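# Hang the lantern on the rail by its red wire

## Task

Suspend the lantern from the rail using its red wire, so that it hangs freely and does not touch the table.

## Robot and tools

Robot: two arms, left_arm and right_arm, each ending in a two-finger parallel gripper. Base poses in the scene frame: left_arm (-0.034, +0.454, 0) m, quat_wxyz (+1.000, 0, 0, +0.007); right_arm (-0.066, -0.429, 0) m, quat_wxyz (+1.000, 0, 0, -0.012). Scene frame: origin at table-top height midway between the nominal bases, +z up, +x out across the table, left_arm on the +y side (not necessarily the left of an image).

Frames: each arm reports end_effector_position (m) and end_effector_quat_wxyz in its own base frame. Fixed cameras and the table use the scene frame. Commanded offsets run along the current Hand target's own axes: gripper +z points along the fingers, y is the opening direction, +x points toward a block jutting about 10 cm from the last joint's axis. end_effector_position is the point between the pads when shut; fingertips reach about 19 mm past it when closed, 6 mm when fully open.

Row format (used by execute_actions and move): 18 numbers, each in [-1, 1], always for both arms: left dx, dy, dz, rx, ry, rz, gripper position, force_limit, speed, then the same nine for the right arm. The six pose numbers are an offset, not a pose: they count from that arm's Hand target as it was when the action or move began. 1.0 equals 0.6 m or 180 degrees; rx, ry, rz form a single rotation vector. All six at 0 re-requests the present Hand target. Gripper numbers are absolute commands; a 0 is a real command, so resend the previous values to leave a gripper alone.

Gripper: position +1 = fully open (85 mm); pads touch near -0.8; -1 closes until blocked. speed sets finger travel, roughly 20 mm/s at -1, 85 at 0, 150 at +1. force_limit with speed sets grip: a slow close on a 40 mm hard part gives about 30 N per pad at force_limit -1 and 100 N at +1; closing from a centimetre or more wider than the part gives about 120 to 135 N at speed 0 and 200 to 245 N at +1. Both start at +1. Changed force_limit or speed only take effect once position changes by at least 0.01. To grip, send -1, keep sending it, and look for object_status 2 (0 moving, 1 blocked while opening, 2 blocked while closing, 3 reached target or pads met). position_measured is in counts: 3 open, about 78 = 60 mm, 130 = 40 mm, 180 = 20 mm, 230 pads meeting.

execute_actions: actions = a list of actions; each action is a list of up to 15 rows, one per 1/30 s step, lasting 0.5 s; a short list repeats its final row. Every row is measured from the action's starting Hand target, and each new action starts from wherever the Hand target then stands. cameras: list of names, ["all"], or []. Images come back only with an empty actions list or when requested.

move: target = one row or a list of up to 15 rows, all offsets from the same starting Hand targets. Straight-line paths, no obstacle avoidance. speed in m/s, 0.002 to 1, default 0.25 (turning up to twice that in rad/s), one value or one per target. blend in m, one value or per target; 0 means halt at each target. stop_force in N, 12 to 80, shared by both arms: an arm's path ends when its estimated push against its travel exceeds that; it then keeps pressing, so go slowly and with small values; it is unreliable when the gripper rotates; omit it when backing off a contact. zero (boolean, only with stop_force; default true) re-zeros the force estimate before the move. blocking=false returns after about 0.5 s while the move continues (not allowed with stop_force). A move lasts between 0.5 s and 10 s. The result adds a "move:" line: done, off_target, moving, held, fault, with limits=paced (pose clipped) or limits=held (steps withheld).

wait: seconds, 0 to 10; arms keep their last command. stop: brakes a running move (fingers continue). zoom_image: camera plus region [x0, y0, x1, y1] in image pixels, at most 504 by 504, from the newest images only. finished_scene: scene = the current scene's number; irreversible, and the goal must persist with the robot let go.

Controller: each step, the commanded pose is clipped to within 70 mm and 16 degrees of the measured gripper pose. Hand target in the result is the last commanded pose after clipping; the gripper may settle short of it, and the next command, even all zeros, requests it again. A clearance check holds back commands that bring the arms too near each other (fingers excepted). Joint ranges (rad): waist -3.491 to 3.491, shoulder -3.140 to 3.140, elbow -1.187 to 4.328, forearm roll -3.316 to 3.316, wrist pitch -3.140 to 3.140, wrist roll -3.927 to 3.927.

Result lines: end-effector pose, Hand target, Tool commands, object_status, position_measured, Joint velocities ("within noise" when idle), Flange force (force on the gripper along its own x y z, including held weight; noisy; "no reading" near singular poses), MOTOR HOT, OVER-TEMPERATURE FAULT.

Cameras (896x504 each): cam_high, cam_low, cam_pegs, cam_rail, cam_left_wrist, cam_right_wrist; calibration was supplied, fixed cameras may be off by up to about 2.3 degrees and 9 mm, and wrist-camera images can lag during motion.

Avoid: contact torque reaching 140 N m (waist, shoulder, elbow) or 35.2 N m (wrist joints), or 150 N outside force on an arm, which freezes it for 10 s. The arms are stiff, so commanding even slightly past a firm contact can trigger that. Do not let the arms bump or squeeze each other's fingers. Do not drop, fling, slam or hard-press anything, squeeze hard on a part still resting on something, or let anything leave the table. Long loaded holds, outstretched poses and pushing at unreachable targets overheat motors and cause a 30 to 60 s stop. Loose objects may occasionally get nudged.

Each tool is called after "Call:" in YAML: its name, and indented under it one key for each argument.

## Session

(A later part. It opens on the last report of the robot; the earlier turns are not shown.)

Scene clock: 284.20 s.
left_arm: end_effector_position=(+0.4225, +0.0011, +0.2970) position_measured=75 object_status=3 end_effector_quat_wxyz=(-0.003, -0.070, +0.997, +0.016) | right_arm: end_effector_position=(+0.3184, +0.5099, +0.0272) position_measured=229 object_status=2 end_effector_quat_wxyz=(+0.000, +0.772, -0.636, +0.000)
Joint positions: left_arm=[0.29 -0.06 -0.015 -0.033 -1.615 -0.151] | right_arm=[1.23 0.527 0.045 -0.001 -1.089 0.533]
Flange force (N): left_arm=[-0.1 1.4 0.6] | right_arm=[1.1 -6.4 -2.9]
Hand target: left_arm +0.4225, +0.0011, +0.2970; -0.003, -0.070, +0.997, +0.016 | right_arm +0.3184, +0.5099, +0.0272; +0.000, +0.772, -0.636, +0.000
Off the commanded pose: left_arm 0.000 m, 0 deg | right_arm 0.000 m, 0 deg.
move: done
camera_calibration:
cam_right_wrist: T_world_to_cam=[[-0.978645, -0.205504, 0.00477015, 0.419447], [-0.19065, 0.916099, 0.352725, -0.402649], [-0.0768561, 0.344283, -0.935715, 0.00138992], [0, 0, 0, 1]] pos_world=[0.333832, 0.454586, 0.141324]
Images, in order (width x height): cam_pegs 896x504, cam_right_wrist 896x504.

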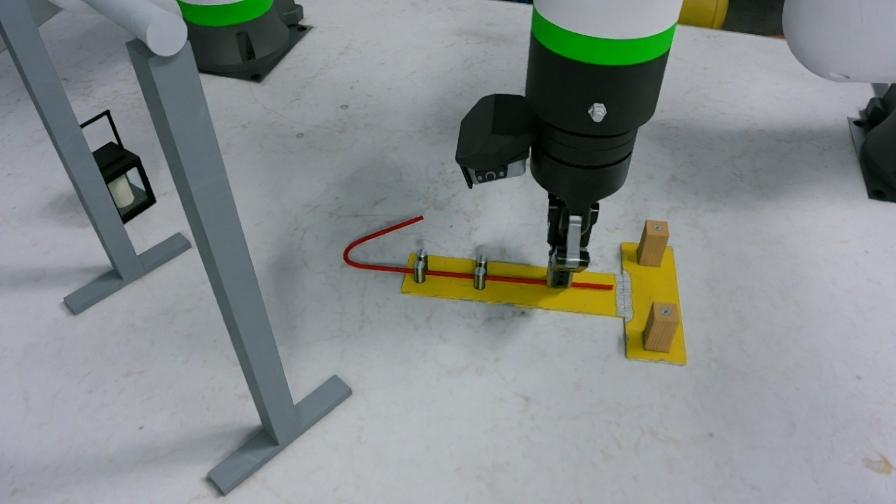

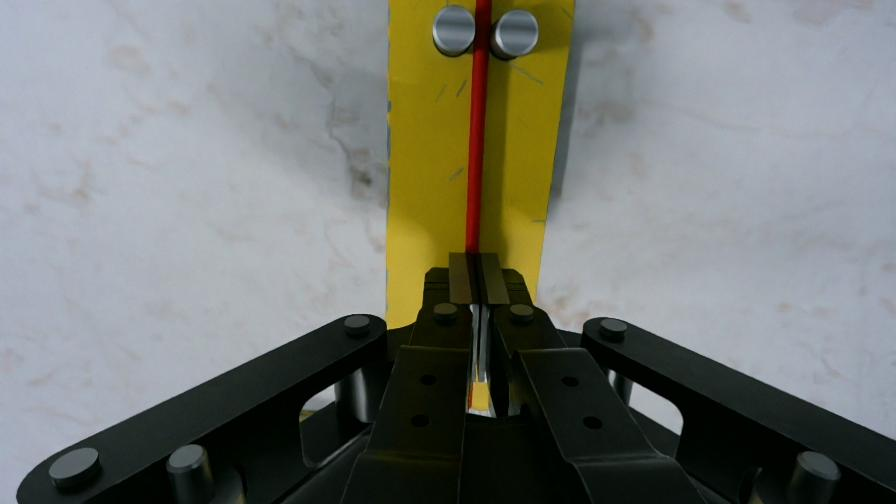

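Call:
move:
  target: [0,0,0,0,0,0,0.43,0.3,-0.3,0.0167,0,0,0,0,0,-1,0.3,-1]
  speed: 0.05

Call:
move:
  target: [0,0,0,0,0,0,0.43,0.3,-0.3,0,0,0,0,0,0,-0.65,0.3,-1]
  speed: 0.05

Call:
move:
  target: [0,0,0,0,0,0,0.43,0.3,-0.3,-0.03,0,0.002,0,0,0,-0.65,0.3,-1]
  speed: 0.06
  cameras: ["cam_right_wrist","cam_pegs"]

Scene clock: 294.33 s.
left_arm: end_effector_position=(+0.4225, +0.0011, +0.2970) position_measured=75 object_status=3 end_effector_quat_wxyz=(-0.003, -0.070, +0.997, +0.016) | right_arm: end_effector_position=(+0.3203, +0.5001, +0.0272) position_measured=229 object_status=2 end_effector_quat_wxyz=(+0.000, +0.772, -0.636, +0.000)
Joint positions: left_arm=[0.29 -0.06 -0.015 -0.033 -1.615 -0.151] | right_arm=[1.222 0.511 0.02 -0.001 -1.08 0.541]
Flange force (N): left_arm=[0.2 1.5 0.6] | right_arm=[1.3 -5.1 -2.7]
Hand target: left_arm +0.4225, +0.0011, +0.2970; -0.003, -0.070, +0.997, +0.016 | right_arm +0.3203, +0.5001, +0.0272; +0.000, +0.772, -0.636, +0.000
Off the commanded pose: left_arm 0.000 m, 0 deg | right_arm 0.000 m, 0 deg.
move: done

Scene clock: 294.97 s.
left_arm: end_effector_position=(+0.4225, +0.0011, +0.2970) position_measured=75 object_status=3 end_effector_quat_wxyz=(-0.003, -0.070, +0.997, +0.016) | right_arm: end_effector_position=(+0.3203, +0.5000, +0.0272) position_measured=211 object_status=0 end_effector_quat_wxyz=(+0.000, +0.772, -0.636, +0.000)
Joint positions: left_arm=[0.29 -0.06 -0.015 -0.033 -1.615 -0.151] | right_arm=[1.222 0.511 0.02 -0.001 -1.08 0.541]
Flange force (N): left_arm=[-0.3 1.5 0.5] | right_arm=[1.9 -5.6 -2.8]
Hand target: left_arm +0.4225, +0.0011, +0.2970; -0.003, -0.070, +0.997, +0.016 | right_arm +0.3203, +0.5001, +0.0272; +0.000, +0.772, -0.636, +0.000
Off the commanded pose: left_arm 0.000 m, 0 deg | right_arm 0.000 m, 0 deg.
move: done

Scene clock: 295.70 s.
left_arm: end_effector_position=(+0.4225, +0.0011, +0.2970) position_measured=75 object_status=3 end_effector_quat_wxyz=(-0.003, -0.070, +0.997, +0.016) | right_arm: end_effector_position=(+0.3168, +0.5177, +0.0260) position_measured=211 object_status=3 end_effector_quat_wxyz=(+0.000, +0.772, -0.636, +0.000)
Joint positions: left_arm=[0.29 -0.06 -0.015 -0.033 -1.615 -0.151] | right_arm=[1.237 0.542 0.064 -0.001 -1.093 0.526]
Flange force (N): left_arm=[0.8 1.6 0.7] | right_arm=[1.5 -5.3 -2.9]
Hand target: left_arm +0.4225, +0.0011, +0.2970; -0.003, -0.070, +0.997, +0.016 | right_arm +0.3168, +0.5177, +0.0260; +0.000, +0.772, -0.636, +0.000
Off the commanded pose: left_arm 0.000 m, 0 deg | right_arm 0.000 m, 0 deg.
move: done
camera_calibration:
cam_right_wrist: T_world_to_cam=[[-0.978625, -0.2056, 0.00475484, 0.419628], [-0.190753, 0.916111, 0.35264, -0.409616], [-0.0768586, 0.344195, -0.935747, -0.00248776], [0, 0, 0, 1]] pos_world=[0.332331, 0.462385, 0.140124]
Images, in order (width x height): cam_pegs 896x504, cam_right_wrist 896x504.

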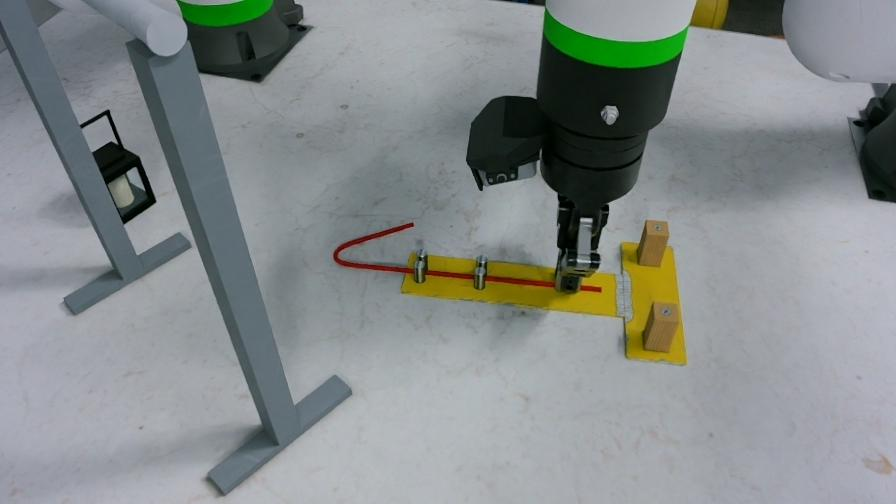

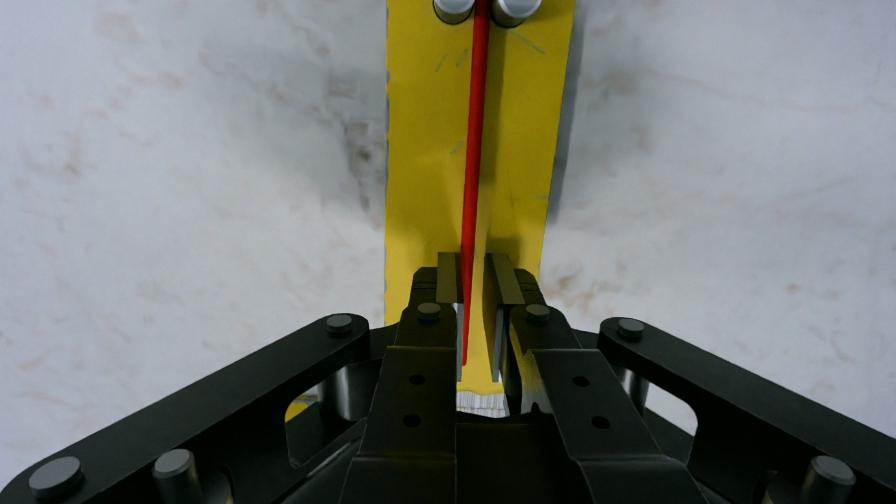

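Call:
move:
  target:
    - [0.15,-0.317,0.028,0.1077,-0.1096,0.4859,0.43,0.3,-0.3,0,0,0,0,0,0,-0.65,0.3,-1]
    - [0.2447,-0.4487,0.245,0.1077,-0.1096,0.4859,0.43,0.3,-0.3,0,0,0,0,0,0,-0.65,0.3,-1]
  speed: 0.25
  blend: 0.03
  cameras: ["cam_left_wrist","cam_pegs","cam_high"]

Scene clock: 321.47 s.
left_arm: end_effector_position=(+0.3134, -0.2813, +0.1421) position_measured=75 object_status=3 end_effector_quat_wxyz=(+0.151, +0.636, +0.745, -0.132) | right_arm: end_effector_position=(+0.3168, +0.5177, +0.0260) position_measured=211 object_status=3 end_effector_quat_wxyz=(+0.000, +0.772, -0.636, +0.000)
Joint positions: left_arm=[-0.143 -0.221 -0.723 0.464 -0.999 -1.51] | right_arm=[1.237 0.542 0.064 -0.001 -1.093 0.526]
Flange force (N): left_arm=[2.0 0.6 -0.4] | right_arm=[2.0 -5.0 -3.0]
Hand target: left_arm +0.3134, -0.2813, +0.1421; +0.151, +0.636, +0.745, -0.132 | right_arm +0.3168, +0.5177, +0.0260; +0.000, +0.772, -0.636, +0.000
Off the commanded pose: left_arm 0.000 m, 0 deg | right_arm 0.000 m, 0 deg.
move: done
camera_calibration:
cam_left_wrist: T_world_to_cam=[[0.984331, 0.176303, 0.00303451, -0.253419], [0.129061, -0.73208, 0.668881, -0.319155], [0.120147, -0.658009, -0.743363, 0.0147761], [0, 0, 0, 1]] pos_world=[0.288863, -0.179245, 0.225229]
Images, in order (width x height): cam_high 896x504, cam_pegs 896x504, cam_left_wrist 896x504.

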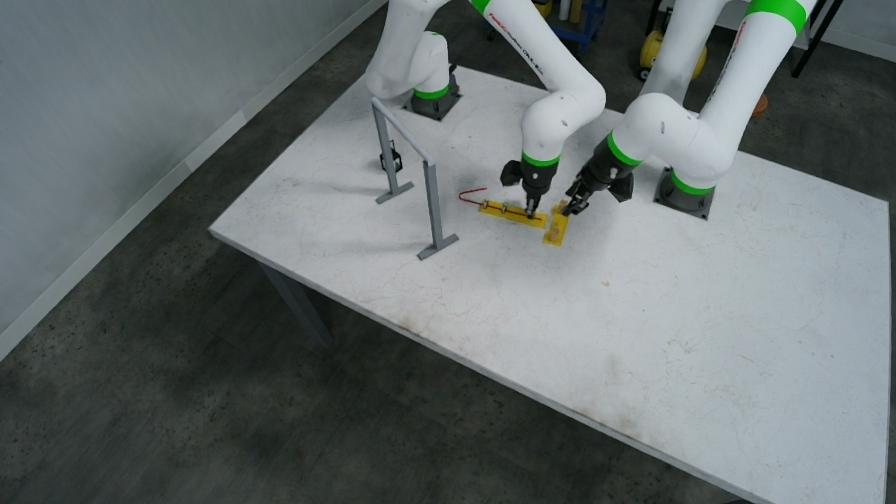

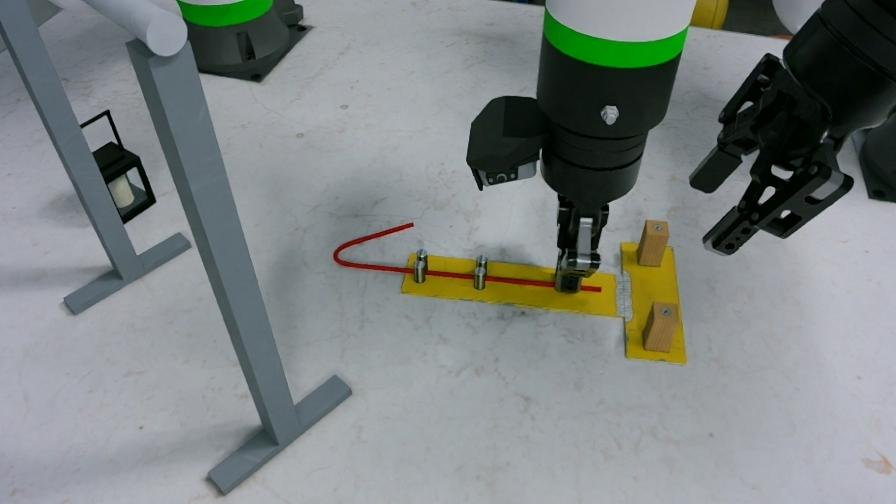

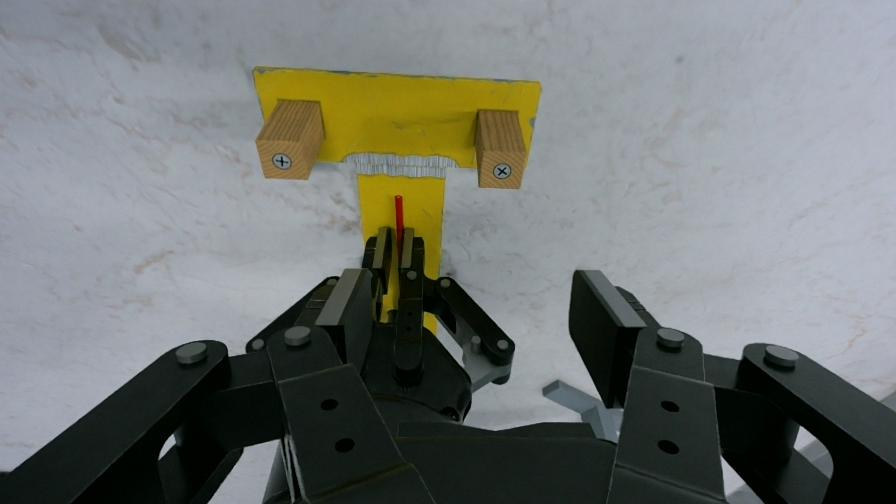

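Call:
move:
  target: [0.0643,0.0325,0.1727,0,0,0,0.43,0.3,-0.3,0,0,0,0,0,0,-0.65,0.3,-1]
  speed: 0.12
  cameras: ["cam_left_wrist","cam_pegs"]

Scene clock: 331.10 s.
left_arm: end_effector_position=(+0.3331, -0.2835, +0.0316) position_measured=75 object_status=3 end_effector_quat_wxyz=(+0.151, +0.636, +0.745, -0.132) | right_arm: end_effector_position=(+0.3168, +0.5177, +0.0260) position_measured=211 object_status=3 end_effector_quat_wxyz=(+0.000, +0.772, -0.636, +0.000)
Joint positions: left_arm=[-0.176 0 -0.863 0.637 -0.677 -1.733] | right_arm=[1.237 0.542 0.064 -0.001 -1.093 0.526]
Flange force (N): left_arm=[0.9 1.7 0.6] | right_arm=[2.4 -4.9 -3.2]
Hand target: left_arm +0.3330, -0.2835, +0.0315; +0.151, +0.636, +0.745, -0.132 | right_arm +0.3168, +0.5177, +0.0260; +0.000, +0.772, -0.636, +0.000
Off the commanded pose: left_arm 0.000 m, 0 deg | right_arm 0.000 m, 0 deg.
move: done
camera_calibration:
cam_left_wrist: T_world_to_cam=[[0.984332, 0.176299, 0.00317375, -0.272104], [0.128964, -0.732088, 0.668891, -0.249369], [0.120248, -0.658001, -0.743354, -0.0712108], [0, 0, 0, 1]] pos_world=[0.308563, -0.181445, 0.114729]
Images, in order (width x height): cam_pegs 896x504, cam_left_wrist 896x504.

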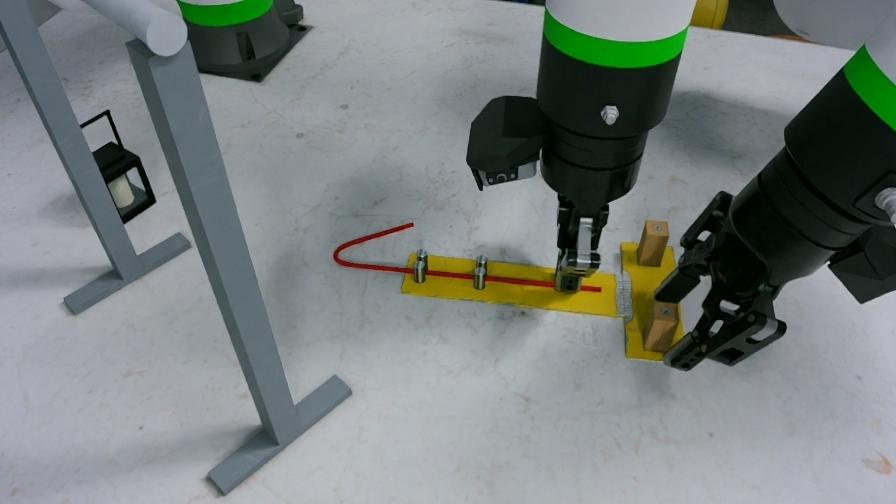

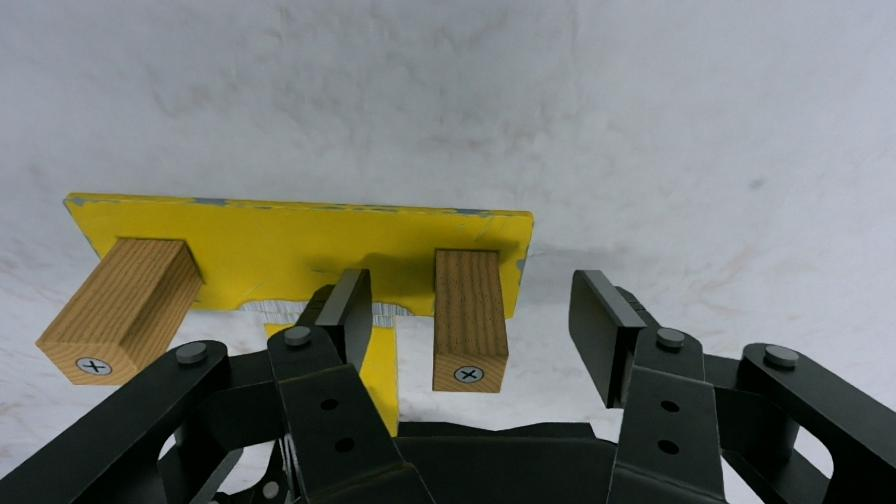

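Call:
move:
  target: [0,0,0,0,0,0,-1,0.3,-1,0,0,0,0,0,0,-0.65,0.3,-1]
  speed: 0.12
  cameras: ["cam_right_wrist","cam_left_wrist"]

Scene clock: 334.97 s.
left_arm: end_effector_position=(+0.3330, -0.2835, +0.0315) position_measured=182 object_status=0 end_effector_quat_wxyz=(+0.151, +0.636, +0.745, -0.132) | right_arm: end_effector_position=(+0.3168, +0.5177, +0.0260) position_measured=211 object_status=3 end_effector_quat_wxyz=(+0.000, +0.772, -0.636, +0.000)
Joint positions: left_arm=[-0.176 0 -0.863 0.637 -0.677 -1.733] | right_arm=[1.237 0.542 0.064 -0.001 -1.093 0.526]
Flange force (N): left_arm=[-0.9 -2.1 -18.2] | right_arm=[2.3 -5.1 -3.0]
Hand target: left_arm +0.3330, -0.2835, +0.0315; +0.151, +0.636, +0.745, -0.132 | right_arm +0.3168, +0.5177, +0.0260; +0.000, +0.772, -0.636, +0.000
Off the commanded pose: left_arm 0.000 m, 0 deg | right_arm 0.000 m, 0 deg.
move: done
camera_calibration:
cam_left_wrist: T_world_to_cam=[[0.984331, 0.176303, 0.00303451, -0.272087], [0.129061, -0.73208, 0.668881, -0.249396], [0.120147, -0.658009, -0.743363, -0.07118], [0, 0, 0, 1]] pos_world=[0.308563, -0.181445, 0.114729]
cam_right_wrist: T_world_to_cam=[[-0.978625, -0.2056, 0.00475468, 0.419628], [-0.190753, 0.916111, 0.35264, -0.409616], [-0.0768586, 0.344195, -0.935747, -0.00248776], [0, 0, 0, 1]] pos_world=[0.332331, 0.462385, 0.140124]
Images, in order (width x height): cam_left_wrist 896x504, cam_right_wrist 896x504.

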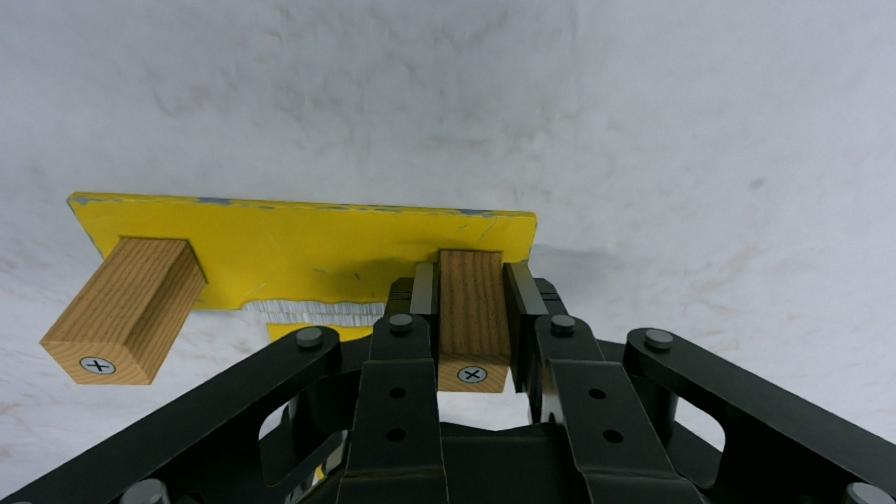

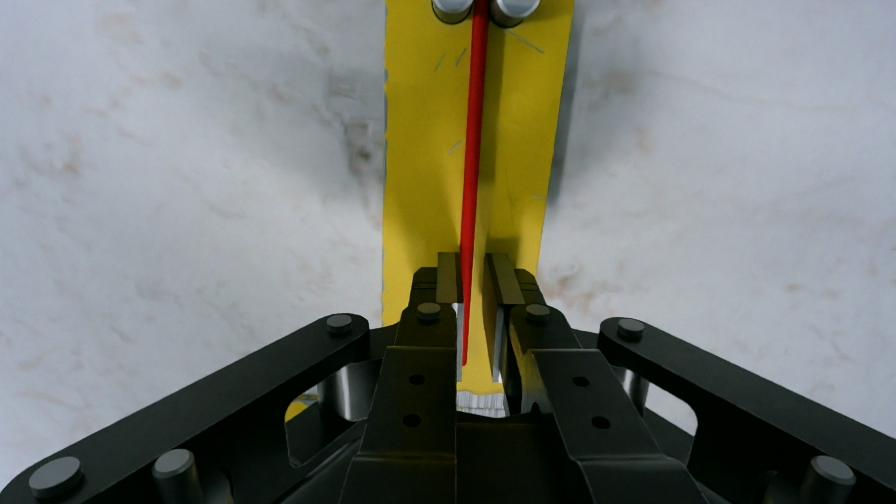

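Call:
move:
  target:
    - [-0.001,0,-0.0023,0,0,0,-1,0.3,-1,0.004,-0.0312,0,0,0,0.0833,-0.65,0.3,-1]
    - [-0.001,0,-0.0023,0,0,0,-1,0.3,-1,0.0157,-0.0595,0,0,0,0.1667,-0.65,0.3,-1]
    - [-0.001,0,-0.0023,0,0,0,-1,0.3,-1,0.034,-0.0832,0,0,0,0.25,-0.65,0.3,-1]
    - [-0.001,0,-0.0023,0,0,0,-1,0.3,-1,0.0572,-0.101,0.003,0,0,0.3333,-0.65,0.3,-1]
    - [-0.001,0,-0.0023,0,0,0,-1,0.3,-1,0.0835,-0.112,0.008,0,0,0.4167,-0.65,0.3,-1]
    - [-0.001,0,-0.0023,0,0,0,-1,0.3,-1,0.1112,-0.1157,0.009,0,0,0.5,-0.65,0.3,-1]
  speed: 0.12
  blend: 0.006
  cameras: ["cam_right_wrist","cam_pegs"]

Scene clock: 355.67 s.
left_arm: end_effector_position=(+0.3331, -0.2835, +0.0330) position_measured=182 object_status=2 end_effector_quat_wxyz=(+0.151, +0.636, +0.745, -0.132) | right_arm: end_effector_position=(+0.3977, +0.4654, +0.0206) position_measured=211 object_status=3 end_effector_quat_wxyz=(+0.000, -0.096, +0.995, +0.000)
Joint positions: left_arm=[-0.175 -0.003 -0.86 0.633 -0.681 -1.729] | right_arm=[1.077 0.56 0.077 0 -1.089 -0.885]
Flange force (N): left_arm=[1.5 1.5 1.6] | right_arm=[-4.0 -2.6 -2.9]
Hand target: left_arm +0.3331, -0.2835, +0.0330; +0.151, +0.636, +0.745, -0.132 | right_arm +0.3977, +0.4655, +0.0206; +0.000, -0.096, +0.995, +0.000
Off the commanded pose: left_arm 0.000 m, 0 deg | right_arm 0.000 m, 0 deg.
move: done
camera_calibration:
cam_right_wrist: T_world_to_cam=[[-0.205512, 0.978649, 0.00347202, -0.370562], [0.916208, 0.19115, 0.352172, -0.44717], [0.343988, 0.0755564, -0.935929, -0.0256969], [0, 0, 0, 1]] pos_world=[0.342385, 0.450068, 0.134717]
Images, in order (width x height): cam_pegs 896x504, cam_right_wrist 896x504.

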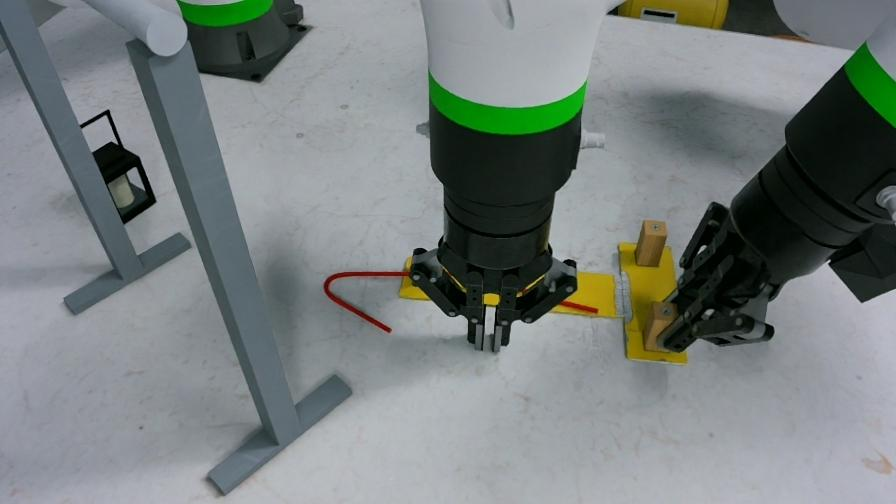

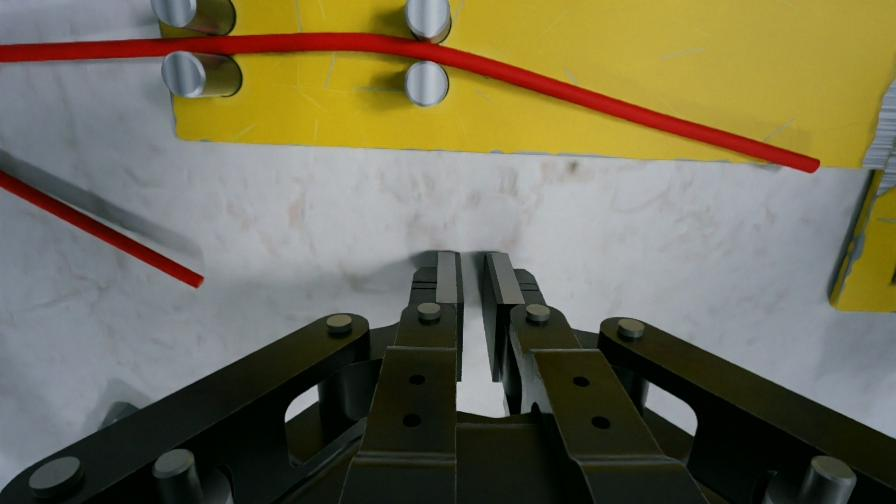

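Call:
move:
  target:
    - [0,0,0,0,0,0,-1,0.3,-1,0,0,-0.07,0,0,0,-0.4,0.3,-0.5]
    - [0,0,0,0,0,0,-1,0.3,-1,0.0858,0.0967,-0.07,0,0,-0.4206,-0.4,0.3,-0.5]
  speed: 0.15
  blend: 0.01
  cameras: ["cam_right_wrist","cam_pegs"]

Scene clock: 392.17 s.
left_arm: end_effector_position=(+0.3331, -0.2835, +0.0330) position_measured=182 object_status=2 end_effector_quat_wxyz=(+0.151, +0.636, +0.745, -0.132) | right_arm: end_effector_position=(+0.3361, +0.5126, +0.0626) position_measured=179 object_status=3 end_effector_quat_wxyz=(+0.000, +0.686, -0.727, +0.000)
Joint positions: left_arm=[-0.175 -0.003 -0.86 0.633 -0.681 -1.729] | right_arm=[1.204 0.517 0.12 -0.001 -1.175 0.31]
Flange force (N): left_arm=[1.4 1.1 1.3] | right_arm=[0.3 -5.8 -3.3]
Hand target: left_arm +0.3331, -0.2835, +0.0330; +0.151, +0.636, +0.745, -0.132 | right_arm +0.3361, +0.5126, +0.0626; +0.000, +0.686, -0.727, +0.000
Off the commanded pose: left_arm 0.000 m, 0 deg | right_arm 0.000 m, 0 deg.
move: done
camera_calibration:
cam_right_wrist: T_world_to_cam=[[-0.999094, 0.0423064, 0.00454147, 0.317128], [0.0411915, 0.934935, 0.35242, -0.501762], [0.0106636, 0.352288, -0.935831, 0.00142264], [0, 0, 0, 1]] pos_world=[0.337494, 0.455197, 0.176722]
Images, in order (width x height): cam_pegs 896x504, cam_right_wrist 896x504.

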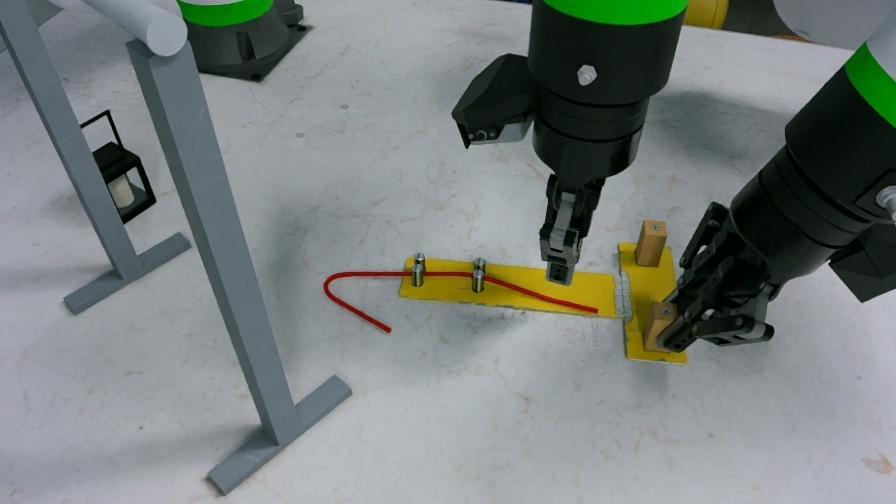

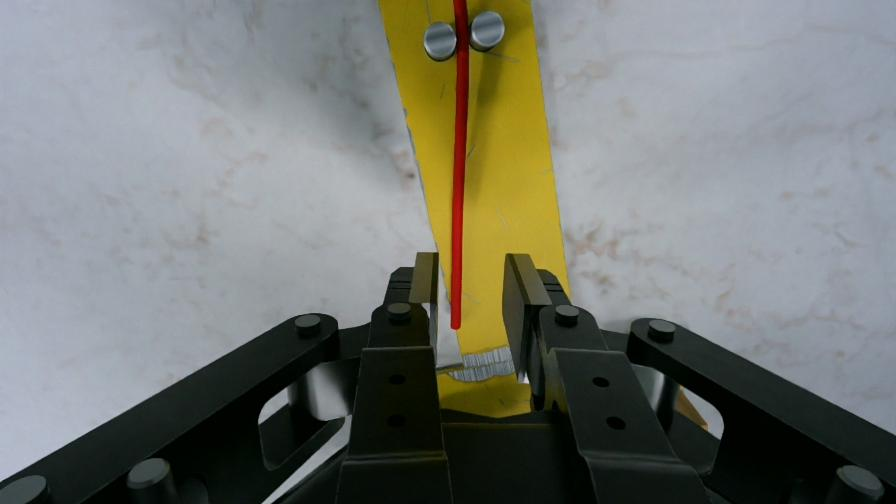

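Call:
move:
  target: [0,0,0,0,0,0,-1,0.3,-1,0,-0.0067,0.0652,0,0,0,-0.4,0.3,-0.5]
  speed: 0.1

Call:
move:
  target: [0,0,0,0,0,0,-1,0.3,-1,0,0,0,0,0,0,-0.68,0.3,-1]
  speed: 0.1
  cameras: ["cam_right_wrist","cam_pegs"]

Scene clock: 396.83 s.
left_arm: end_effector_position=(+0.3330, -0.2834, +0.0330) position_measured=182 object_status=2 end_effector_quat_wxyz=(+0.151, +0.636, +0.746, -0.132) | right_arm: end_effector_position=(+0.3401, +0.5124, +0.0235) position_measured=179 object_status=3 end_effector_quat_wxyz=(+0.000, +0.686, -0.727, +0.000)
Joint positions: left_arm=[-0.175 -0.003 -0.86 0.633 -0.681 -1.729] | right_arm=[1.197 0.562 0.089 -0.001 -1.099 0.316]
Flange force (N): left_arm=[5.3 3.8 8.0] | right_arm=[4.4 -2.0 -14.2]
Hand target: left_arm +0.3331, -0.2835, +0.0330; +0.151, +0.636, +0.745, -0.132 | right_arm +0.3401, +0.5124, +0.0235; +0.000, +0.686, -0.727, +0.000
Off the commanded pose: left_arm 0.000 m, 0 deg | right_arm 0.000 m, 0 deg.
move: done

Scene clock: 397.80 s.
left_arm: end_effector_position=(+0.3330, -0.2835, +0.0330) position_measured=182 object_status=2 end_effector_quat_wxyz=(+0.151, +0.636, +0.745, -0.132) | right_arm: end_effector_position=(+0.3402, +0.5124, +0.0235) position_measured=214 object_status=0 end_effector_quat_wxyz=(+0.000, +0.686, -0.727, +0.000)
Joint positions: left_arm=[-0.175 -0.003 -0.86 0.633 -0.681 -1.729] | right_arm=[1.197 0.562 0.089 0 -1.098 0.316]
Flange force (N): left_arm=[11.9 -0.9 12.3] | right_arm=[2.1 -11.6 -25.6]
Hand target: left_arm +0.3331, -0.2835, +0.0330; +0.151, +0.636, +0.745, -0.132 | right_arm +0.3401, +0.5124, +0.0235; +0.000, +0.686, -0.727, +0.000
Off the commanded pose: left_arm 0.000 m, 0 deg | right_arm 0.000 m, 0 deg.
move: done
camera_calibration:
cam_right_wrist: T_world_to_cam=[[-0.999093, 0.0423403, 0.00445201, 0.321307], [0.0411907, 0.934901, 0.352511, -0.487957], [0.0107632, 0.352375, -0.935797, -0.035219], [0, 0, 0, 1]] pos_world=[0.341494, 0.454998, 0.137622]
Images, in order (width x height): cam_pegs 896x504, cam_right_wrist 896x504.

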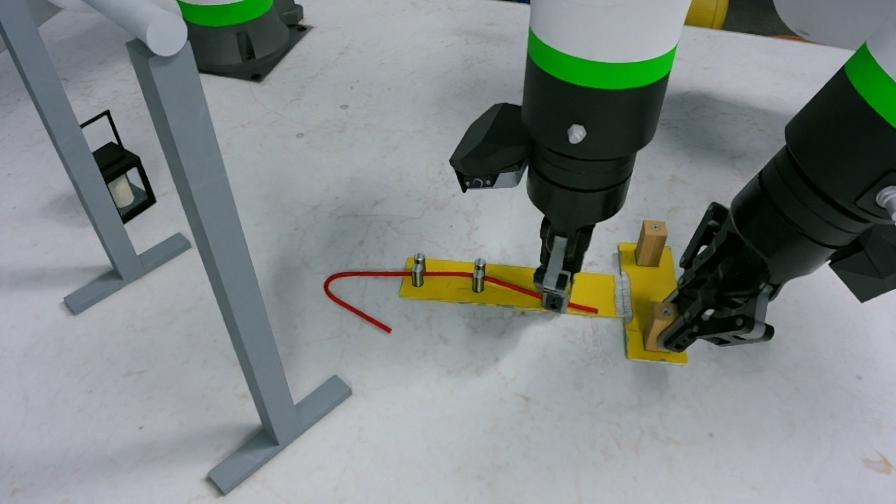

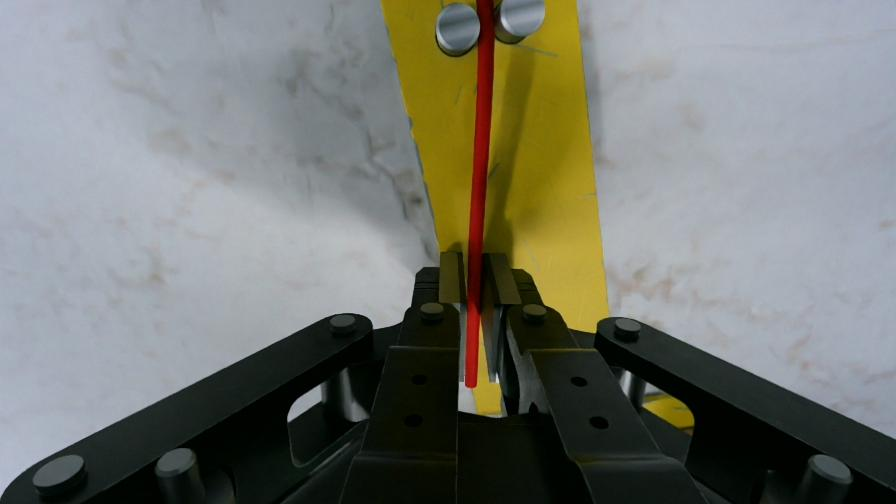

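Call:
move:
  target:
    - [0,0,0,0,0,0,-1,0.3,-1,0.0037,0.0367,-0.0015,0,0,-0.0794,-0.68,0.3,-1]
    - [0,0,0,0,0,0,-1,0.3,-1,0.0152,0.0653,-0.0015,0,0,-0.1628,-0.68,0.3,-1]
    - [0,0,0,0,0,0,-1,0.3,-1,0.0332,0.0897,-0.0015,0,0,-0.2461,-0.68,0.3,-1]
    - [0,0,0,0,0,0,-1,0.3,-1,0.0565,0.108,0,0,0,-0.3294,-0.68,0.3,-1]
  speed: 0.1
  blend: 0.005
  cameras: ["cam_right_wrist","cam_pegs"]

Scene clock: 416.63 s.
left_arm: end_effector_position=(+0.3330, -0.2835, +0.0330) position_measured=182 object_status=2 end_effector_quat_wxyz=(+0.151, +0.636, +0.745, -0.132) | right_arm: end_effector_position=(+0.2735, +0.4823, +0.0235) position_measured=214 object_status=3 end_effector_quat_wxyz=(+0.000, +0.956, -0.292, +0.000)
Joint positions: left_arm=[-0.175 -0.003 -0.86 0.633 -0.681 -1.729] | right_arm=[1.291 0.43 -0.112 -0.001 -1.03 1.257]
Flange force (N): left_arm=[2.1 -3.2 1.3] | right_arm=[8.4 -5.6 -3.2]
Hand target: left_arm +0.3331, -0.2835, +0.0330; +0.151, +0.636, +0.745, -0.132 | right_arm +0.2735, +0.4823, +0.0235; +0.000, +0.956, -0.292, +0.000
Off the commanded pose: left_arm 0.000 m, 0 deg | right_arm 0.000 m, 0 deg.
move: done
camera_calibration:
cam_right_wrist: T_world_to_cam=[[-0.546612, -0.837373, 0.00470215, 0.556464], [-0.782454, 0.512746, 0.353351, -0.0283043], [-0.298297, 0.189466, -0.935479, 0.139224], [0, 0, 0, 1]] pos_world=[0.323553, 0.454103, 0.137626]
Images, in order (width x height): cam_pegs 896x504, cam_right_wrist 896x504.

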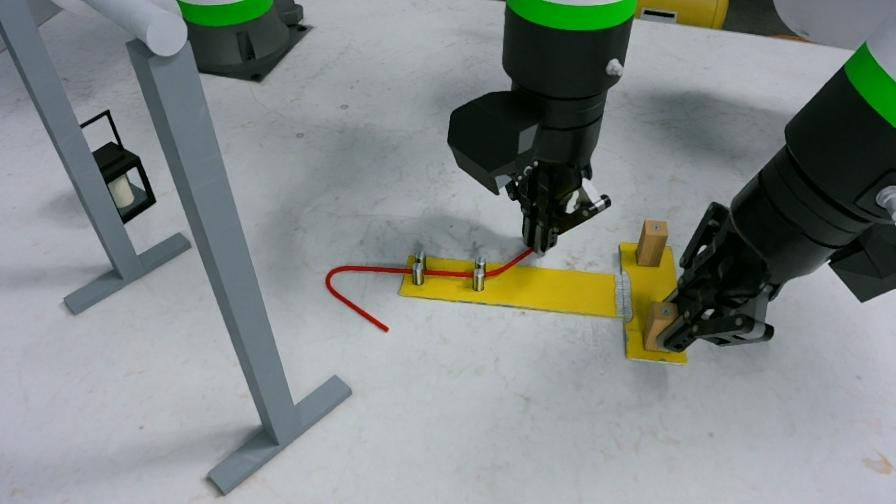

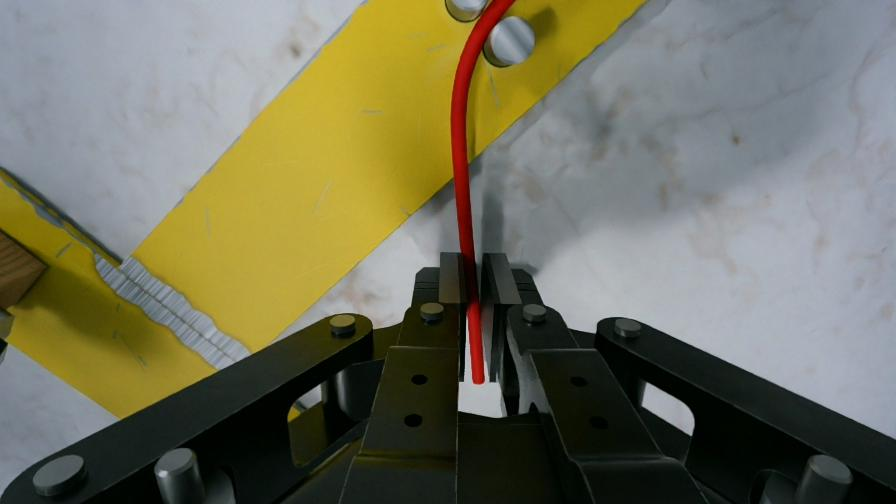

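Call:
move:
  target:
    - [0,0,0,0,0,0,-1,0.3,-1,0.0038,0.0285,0.002,0,0,-0.0833,-0.68,0.3,-1]
    - [0,0,0,0,0,0,-1,0.3,-1,0.0147,0.0547,0.005,0,0,-0.1667,-0.68,0.3,-1]
    - [0,0,0,0,0,0,-1,0.3,-1,0.0312,0.0765,0.005,0,0,-0.25,-0.68,0.3,-1]
    - [0,0,0,0,0,0,-1,0.3,-1,0.0525,0.0927,0.005,0,0,-0.3333,-0.68,0.3,-1]
    - [0,0,0,0,0,0,-1,0.3,-1,0.0765,0.1027,0.003,0,0,-0.4167,-0.68,0.3,-1]
  speed: 0.1
  blend: 0.005
  cameras: ["cam_right_wrist","cam_pegs"]

Scene clock: 430.63 s.
left_arm: end_effector_position=(+0.3331, -0.2835, +0.0330) position_measured=182 object_status=2 end_effector_quat_wxyz=(+0.151, +0.636, +0.745, -0.132) | right_arm: end_effector_position=(+0.2771, +0.4055, +0.0218) position_measured=214 object_status=3 end_effector_quat_wxyz=(+0.000, +0.937, +0.350, +0.000)
Joint positions: left_arm=[-0.175 -0.003 -0.86 0.633 -0.681 -1.729] | right_arm=[1.239 0.295 -0.306 0 -0.971 2.619]
Flange force (N): left_arm=[-3.2 -0.2 3.4] | right_arm=[7.3 0.7 -2.7]
Hand target: left_arm +0.3331, -0.2835, +0.0330; +0.151, +0.636, +0.745, -0.132 | right_arm +0.2771, +0.4055, +0.0218; +0.000, +0.937, +0.350, +0.000
Off the commanded pose: left_arm 0.000 m, 0 deg | right_arm 0.000 m, 0 deg.
move: done
camera_calibration:
cam_right_wrist: T_world_to_cam=[[0.667543, -0.744561, 0.00385323, 0.120154], [-0.69731, -0.623349, 0.353829, 0.451658], [-0.261046, -0.238883, -0.935302, 0.316578], [0, 0, 0, 1]] pos_world=[0.317379, 0.446628, 0.135824]
Images, in order (width x height): cam_pegs 896x504, cam_right_wrist 896x504.

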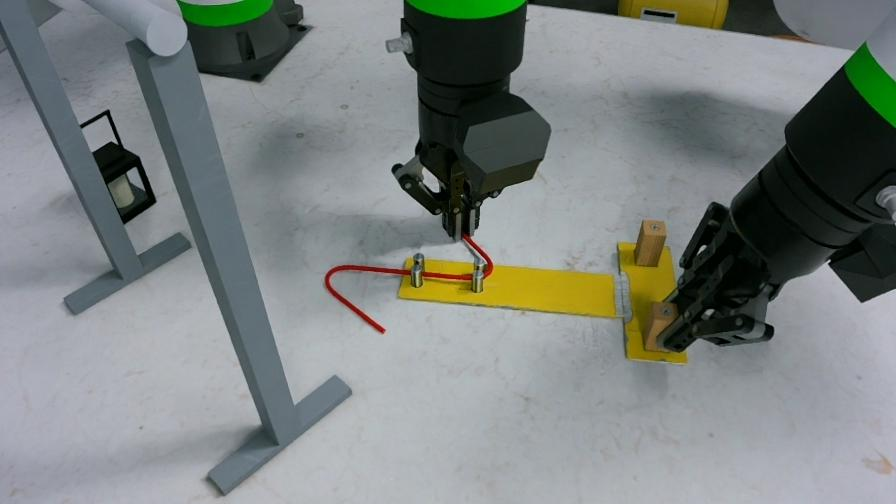

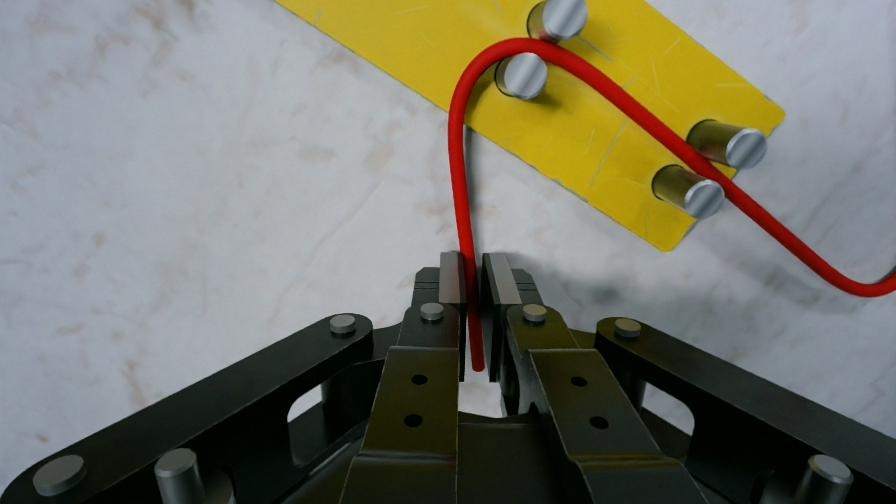

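Call:
move:
  target:
    - [0,0,0,0,0,0,-1,0.3,-1,0.0032,0.0252,-0.003,0,0,-0.0833,-0.68,0.3,-1]
    - [0,0,0,0,0,0,-1,0.3,-1,0.0125,0.048,-0.0045,0,0,-0.1667,-0.68,0.3,-1]
    - [0,0,0,0,0,0,-1,0.3,-1,0.0198,0.0587,-0.0045,0,0,-0.211,-0.68,0.3,-1]
  speed: 0.08
  blend: 0.004
  cameras: ["cam_right_wrist","cam_pegs"]

Scene clock: 440.30 s.
left_arm: end_effector_position=(+0.3331, -0.2835, +0.0330) position_measured=182 object_status=2 end_effector_quat_wxyz=(+0.151, +0.636, +0.745, -0.132) | right_arm: end_effector_position=(+0.3092, +0.3867, +0.0245) position_measured=214 object_status=3 end_effector_quat_wxyz=(+0.000, +0.772, +0.636, +0.000)
Joint positions: left_arm=[-0.175 -0.003 -0.86 0.633 -0.681 -1.729] | right_arm=[1.162 0.3 -0.292 0 -0.98 3.359]
Flange force (N): left_arm=[-2.3 3.8 3.3] | right_arm=[2.5 2.1 -2.9]
Hand target: left_arm +0.3331, -0.2835, +0.0330; +0.151, +0.636, +0.745, -0.132 | right_arm +0.3091, +0.3867, +0.0245; +0.000, +0.772, +0.636, +0.000
Off the commanded pose: left_arm 0.000 m, 0 deg | right_arm 0.000 m, 0 deg.
move: done
camera_calibration:
cam_right_wrist: T_world_to_cam=[[0.984373, -0.176065, 0.00335153, -0.233118], [-0.165851, -0.920534, 0.353709, 0.411976], [-0.0591904, -0.348737, -0.93535, 0.303052], [0, 0, 0, 1]] pos_world=[0.315739, 0.443879, 0.138521]
Images, in order (width x height): cam_pegs 896x504, cam_right_wrist 896x504.

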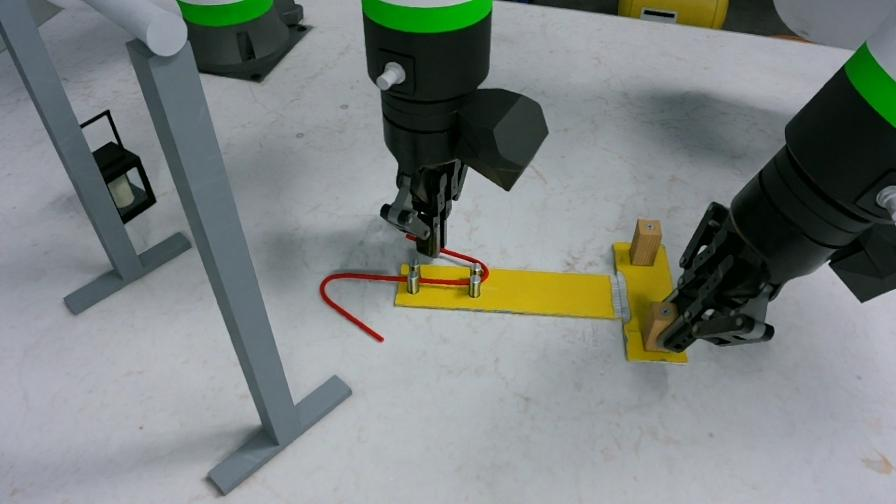

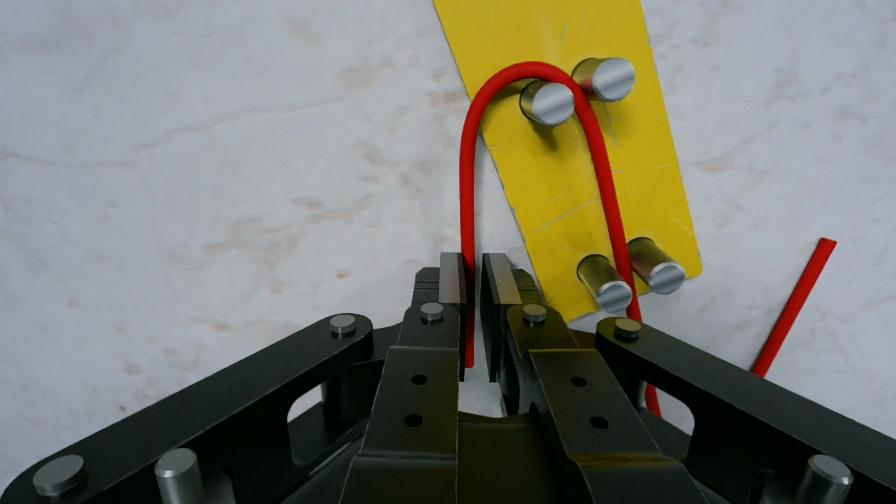

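Call:
move:
  target: [0,0,0,0,0,0,-1,0.3,-1,0.0128,-0.047,0,0,0,0.1667,-0.68,0.3,-1]
  speed: 0.08

Call:
move:
  target:
    - [0,0,0,0,0,0,-1,0.3,-1,0.001,0.006,0,0,0,0,-0.3,0.3,-1]
    - [0,0,0,0,0,0,-1,0.3,-1,0.001,0.006,-0.08,0,0,0,-0.3,0.3,-1]
  speed: 0.08
  cameras: ["cam_right_wrist","cam_pegs","cam_high"]

Scene clock: 532.80 s.
left_arm: end_effector_position=(+0.3331, -0.2835, +0.0330) position_measured=182 object_status=2 end_effector_quat_wxyz=(+0.151, +0.636, +0.745, -0.132) | right_arm: end_effector_position=(+0.2829, +0.3996, +0.0245) position_measured=214 object_status=3 end_effector_quat_wxyz=(+0.000, +0.910, +0.414, -0.001)
Joint positions: left_arm=[-0.175 -0.003 -0.86 0.633 -0.681 -1.729] | right_arm=[1.223 0.288 -0.308 -0.001 -0.976 2.774]
Flange force (N): left_arm=[2.1 1.4 1.2] | right_arm=[2.8 6.0 -3.2]
Hand target: left_arm +0.3331, -0.2835, +0.0330; +0.151, +0.636, +0.745, -0.132 | right_arm +0.2829, +0.3996, +0.0245; +0.000, +0.910, +0.414, +0.000
Off the commanded pose: left_arm 0.000 m, 0 deg | right_arm 0.000 m, 0 deg.
move: done

Scene clock: 534.23 s.
left_arm: end_effector_position=(+0.3331, -0.2835, +0.0330) position_measured=182 object_status=2 end_effector_quat_wxyz=(+0.151, +0.636, +0.745, -0.132) | right_arm: end_effector_position=(+0.2861, +0.3978, +0.0725) position_measured=167 object_status=3 end_effector_quat_wxyz=(+0.000, +0.910, +0.414, +0.000)
Joint positions: left_arm=[-0.175 -0.003 -0.86 0.633 -0.681 -1.729] | right_arm=[1.216 0.226 -0.257 -0.001 -1.089 2.781]
Flange force (N): left_arm=[2.2 1.4 1.6] | right_arm=[2.2 5.9 -2.8]
Hand target: left_arm +0.3331, -0.2835, +0.0330; +0.151, +0.636, +0.745, -0.132 | right_arm +0.2861, +0.3978, +0.0725; +0.000, +0.910, +0.414, +0.000
Off the commanded pose: left_arm 0.000 m, 0 deg | right_arm 0.000 m, 0 deg.
move: done
camera_calibration:
cam_right_wrist: T_world_to_cam=[[0.764311, -0.644838, 0.00369974, 0.0408541], [-0.604123, -0.714023, 0.353845, 0.444562], [-0.225531, -0.272682, -0.935297, 0.367776], [0, 0, 0, 1]] pos_world=[0.32029, 0.444058, 0.186523]
Images, in order (width x height): cam_high 896x504, cam_pegs 896x504, cam_right_wrist 896x504.

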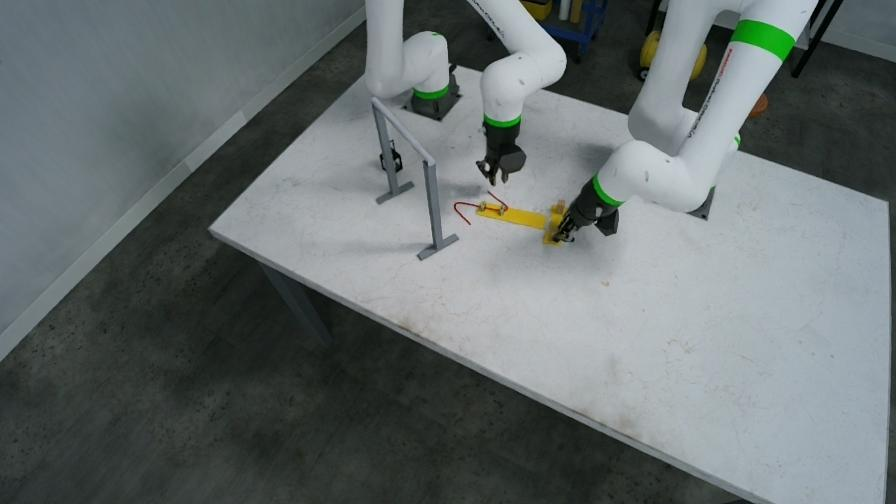

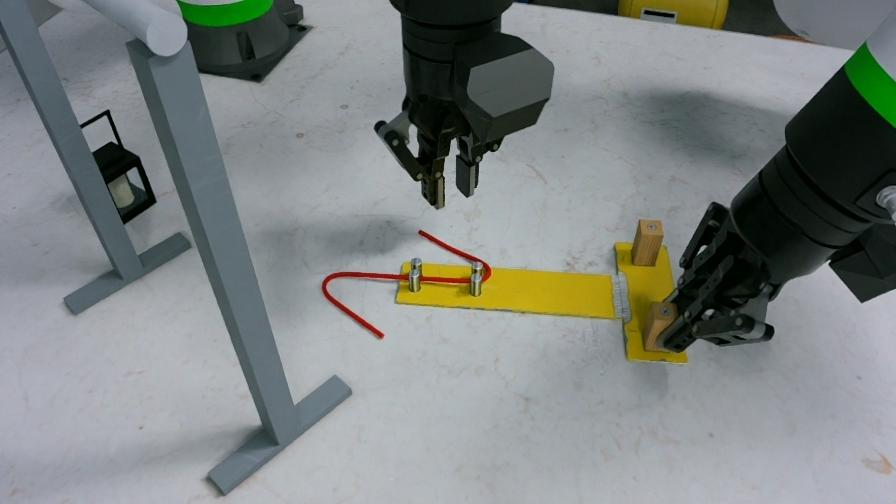

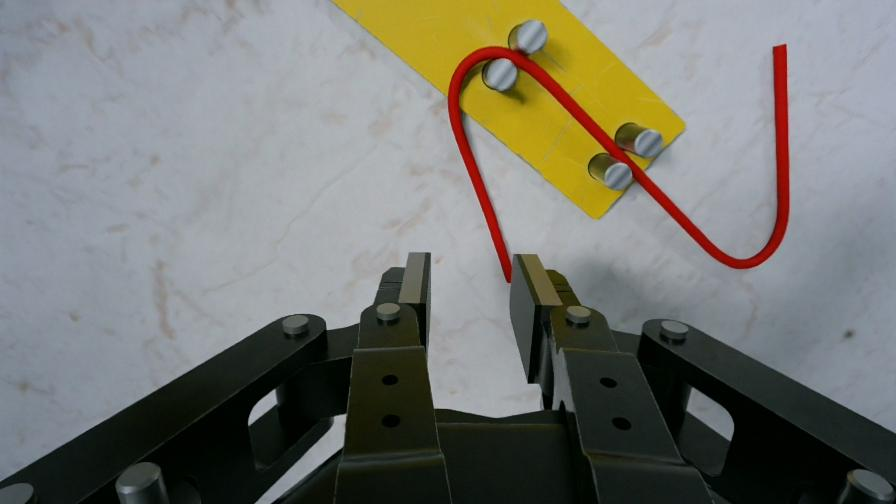

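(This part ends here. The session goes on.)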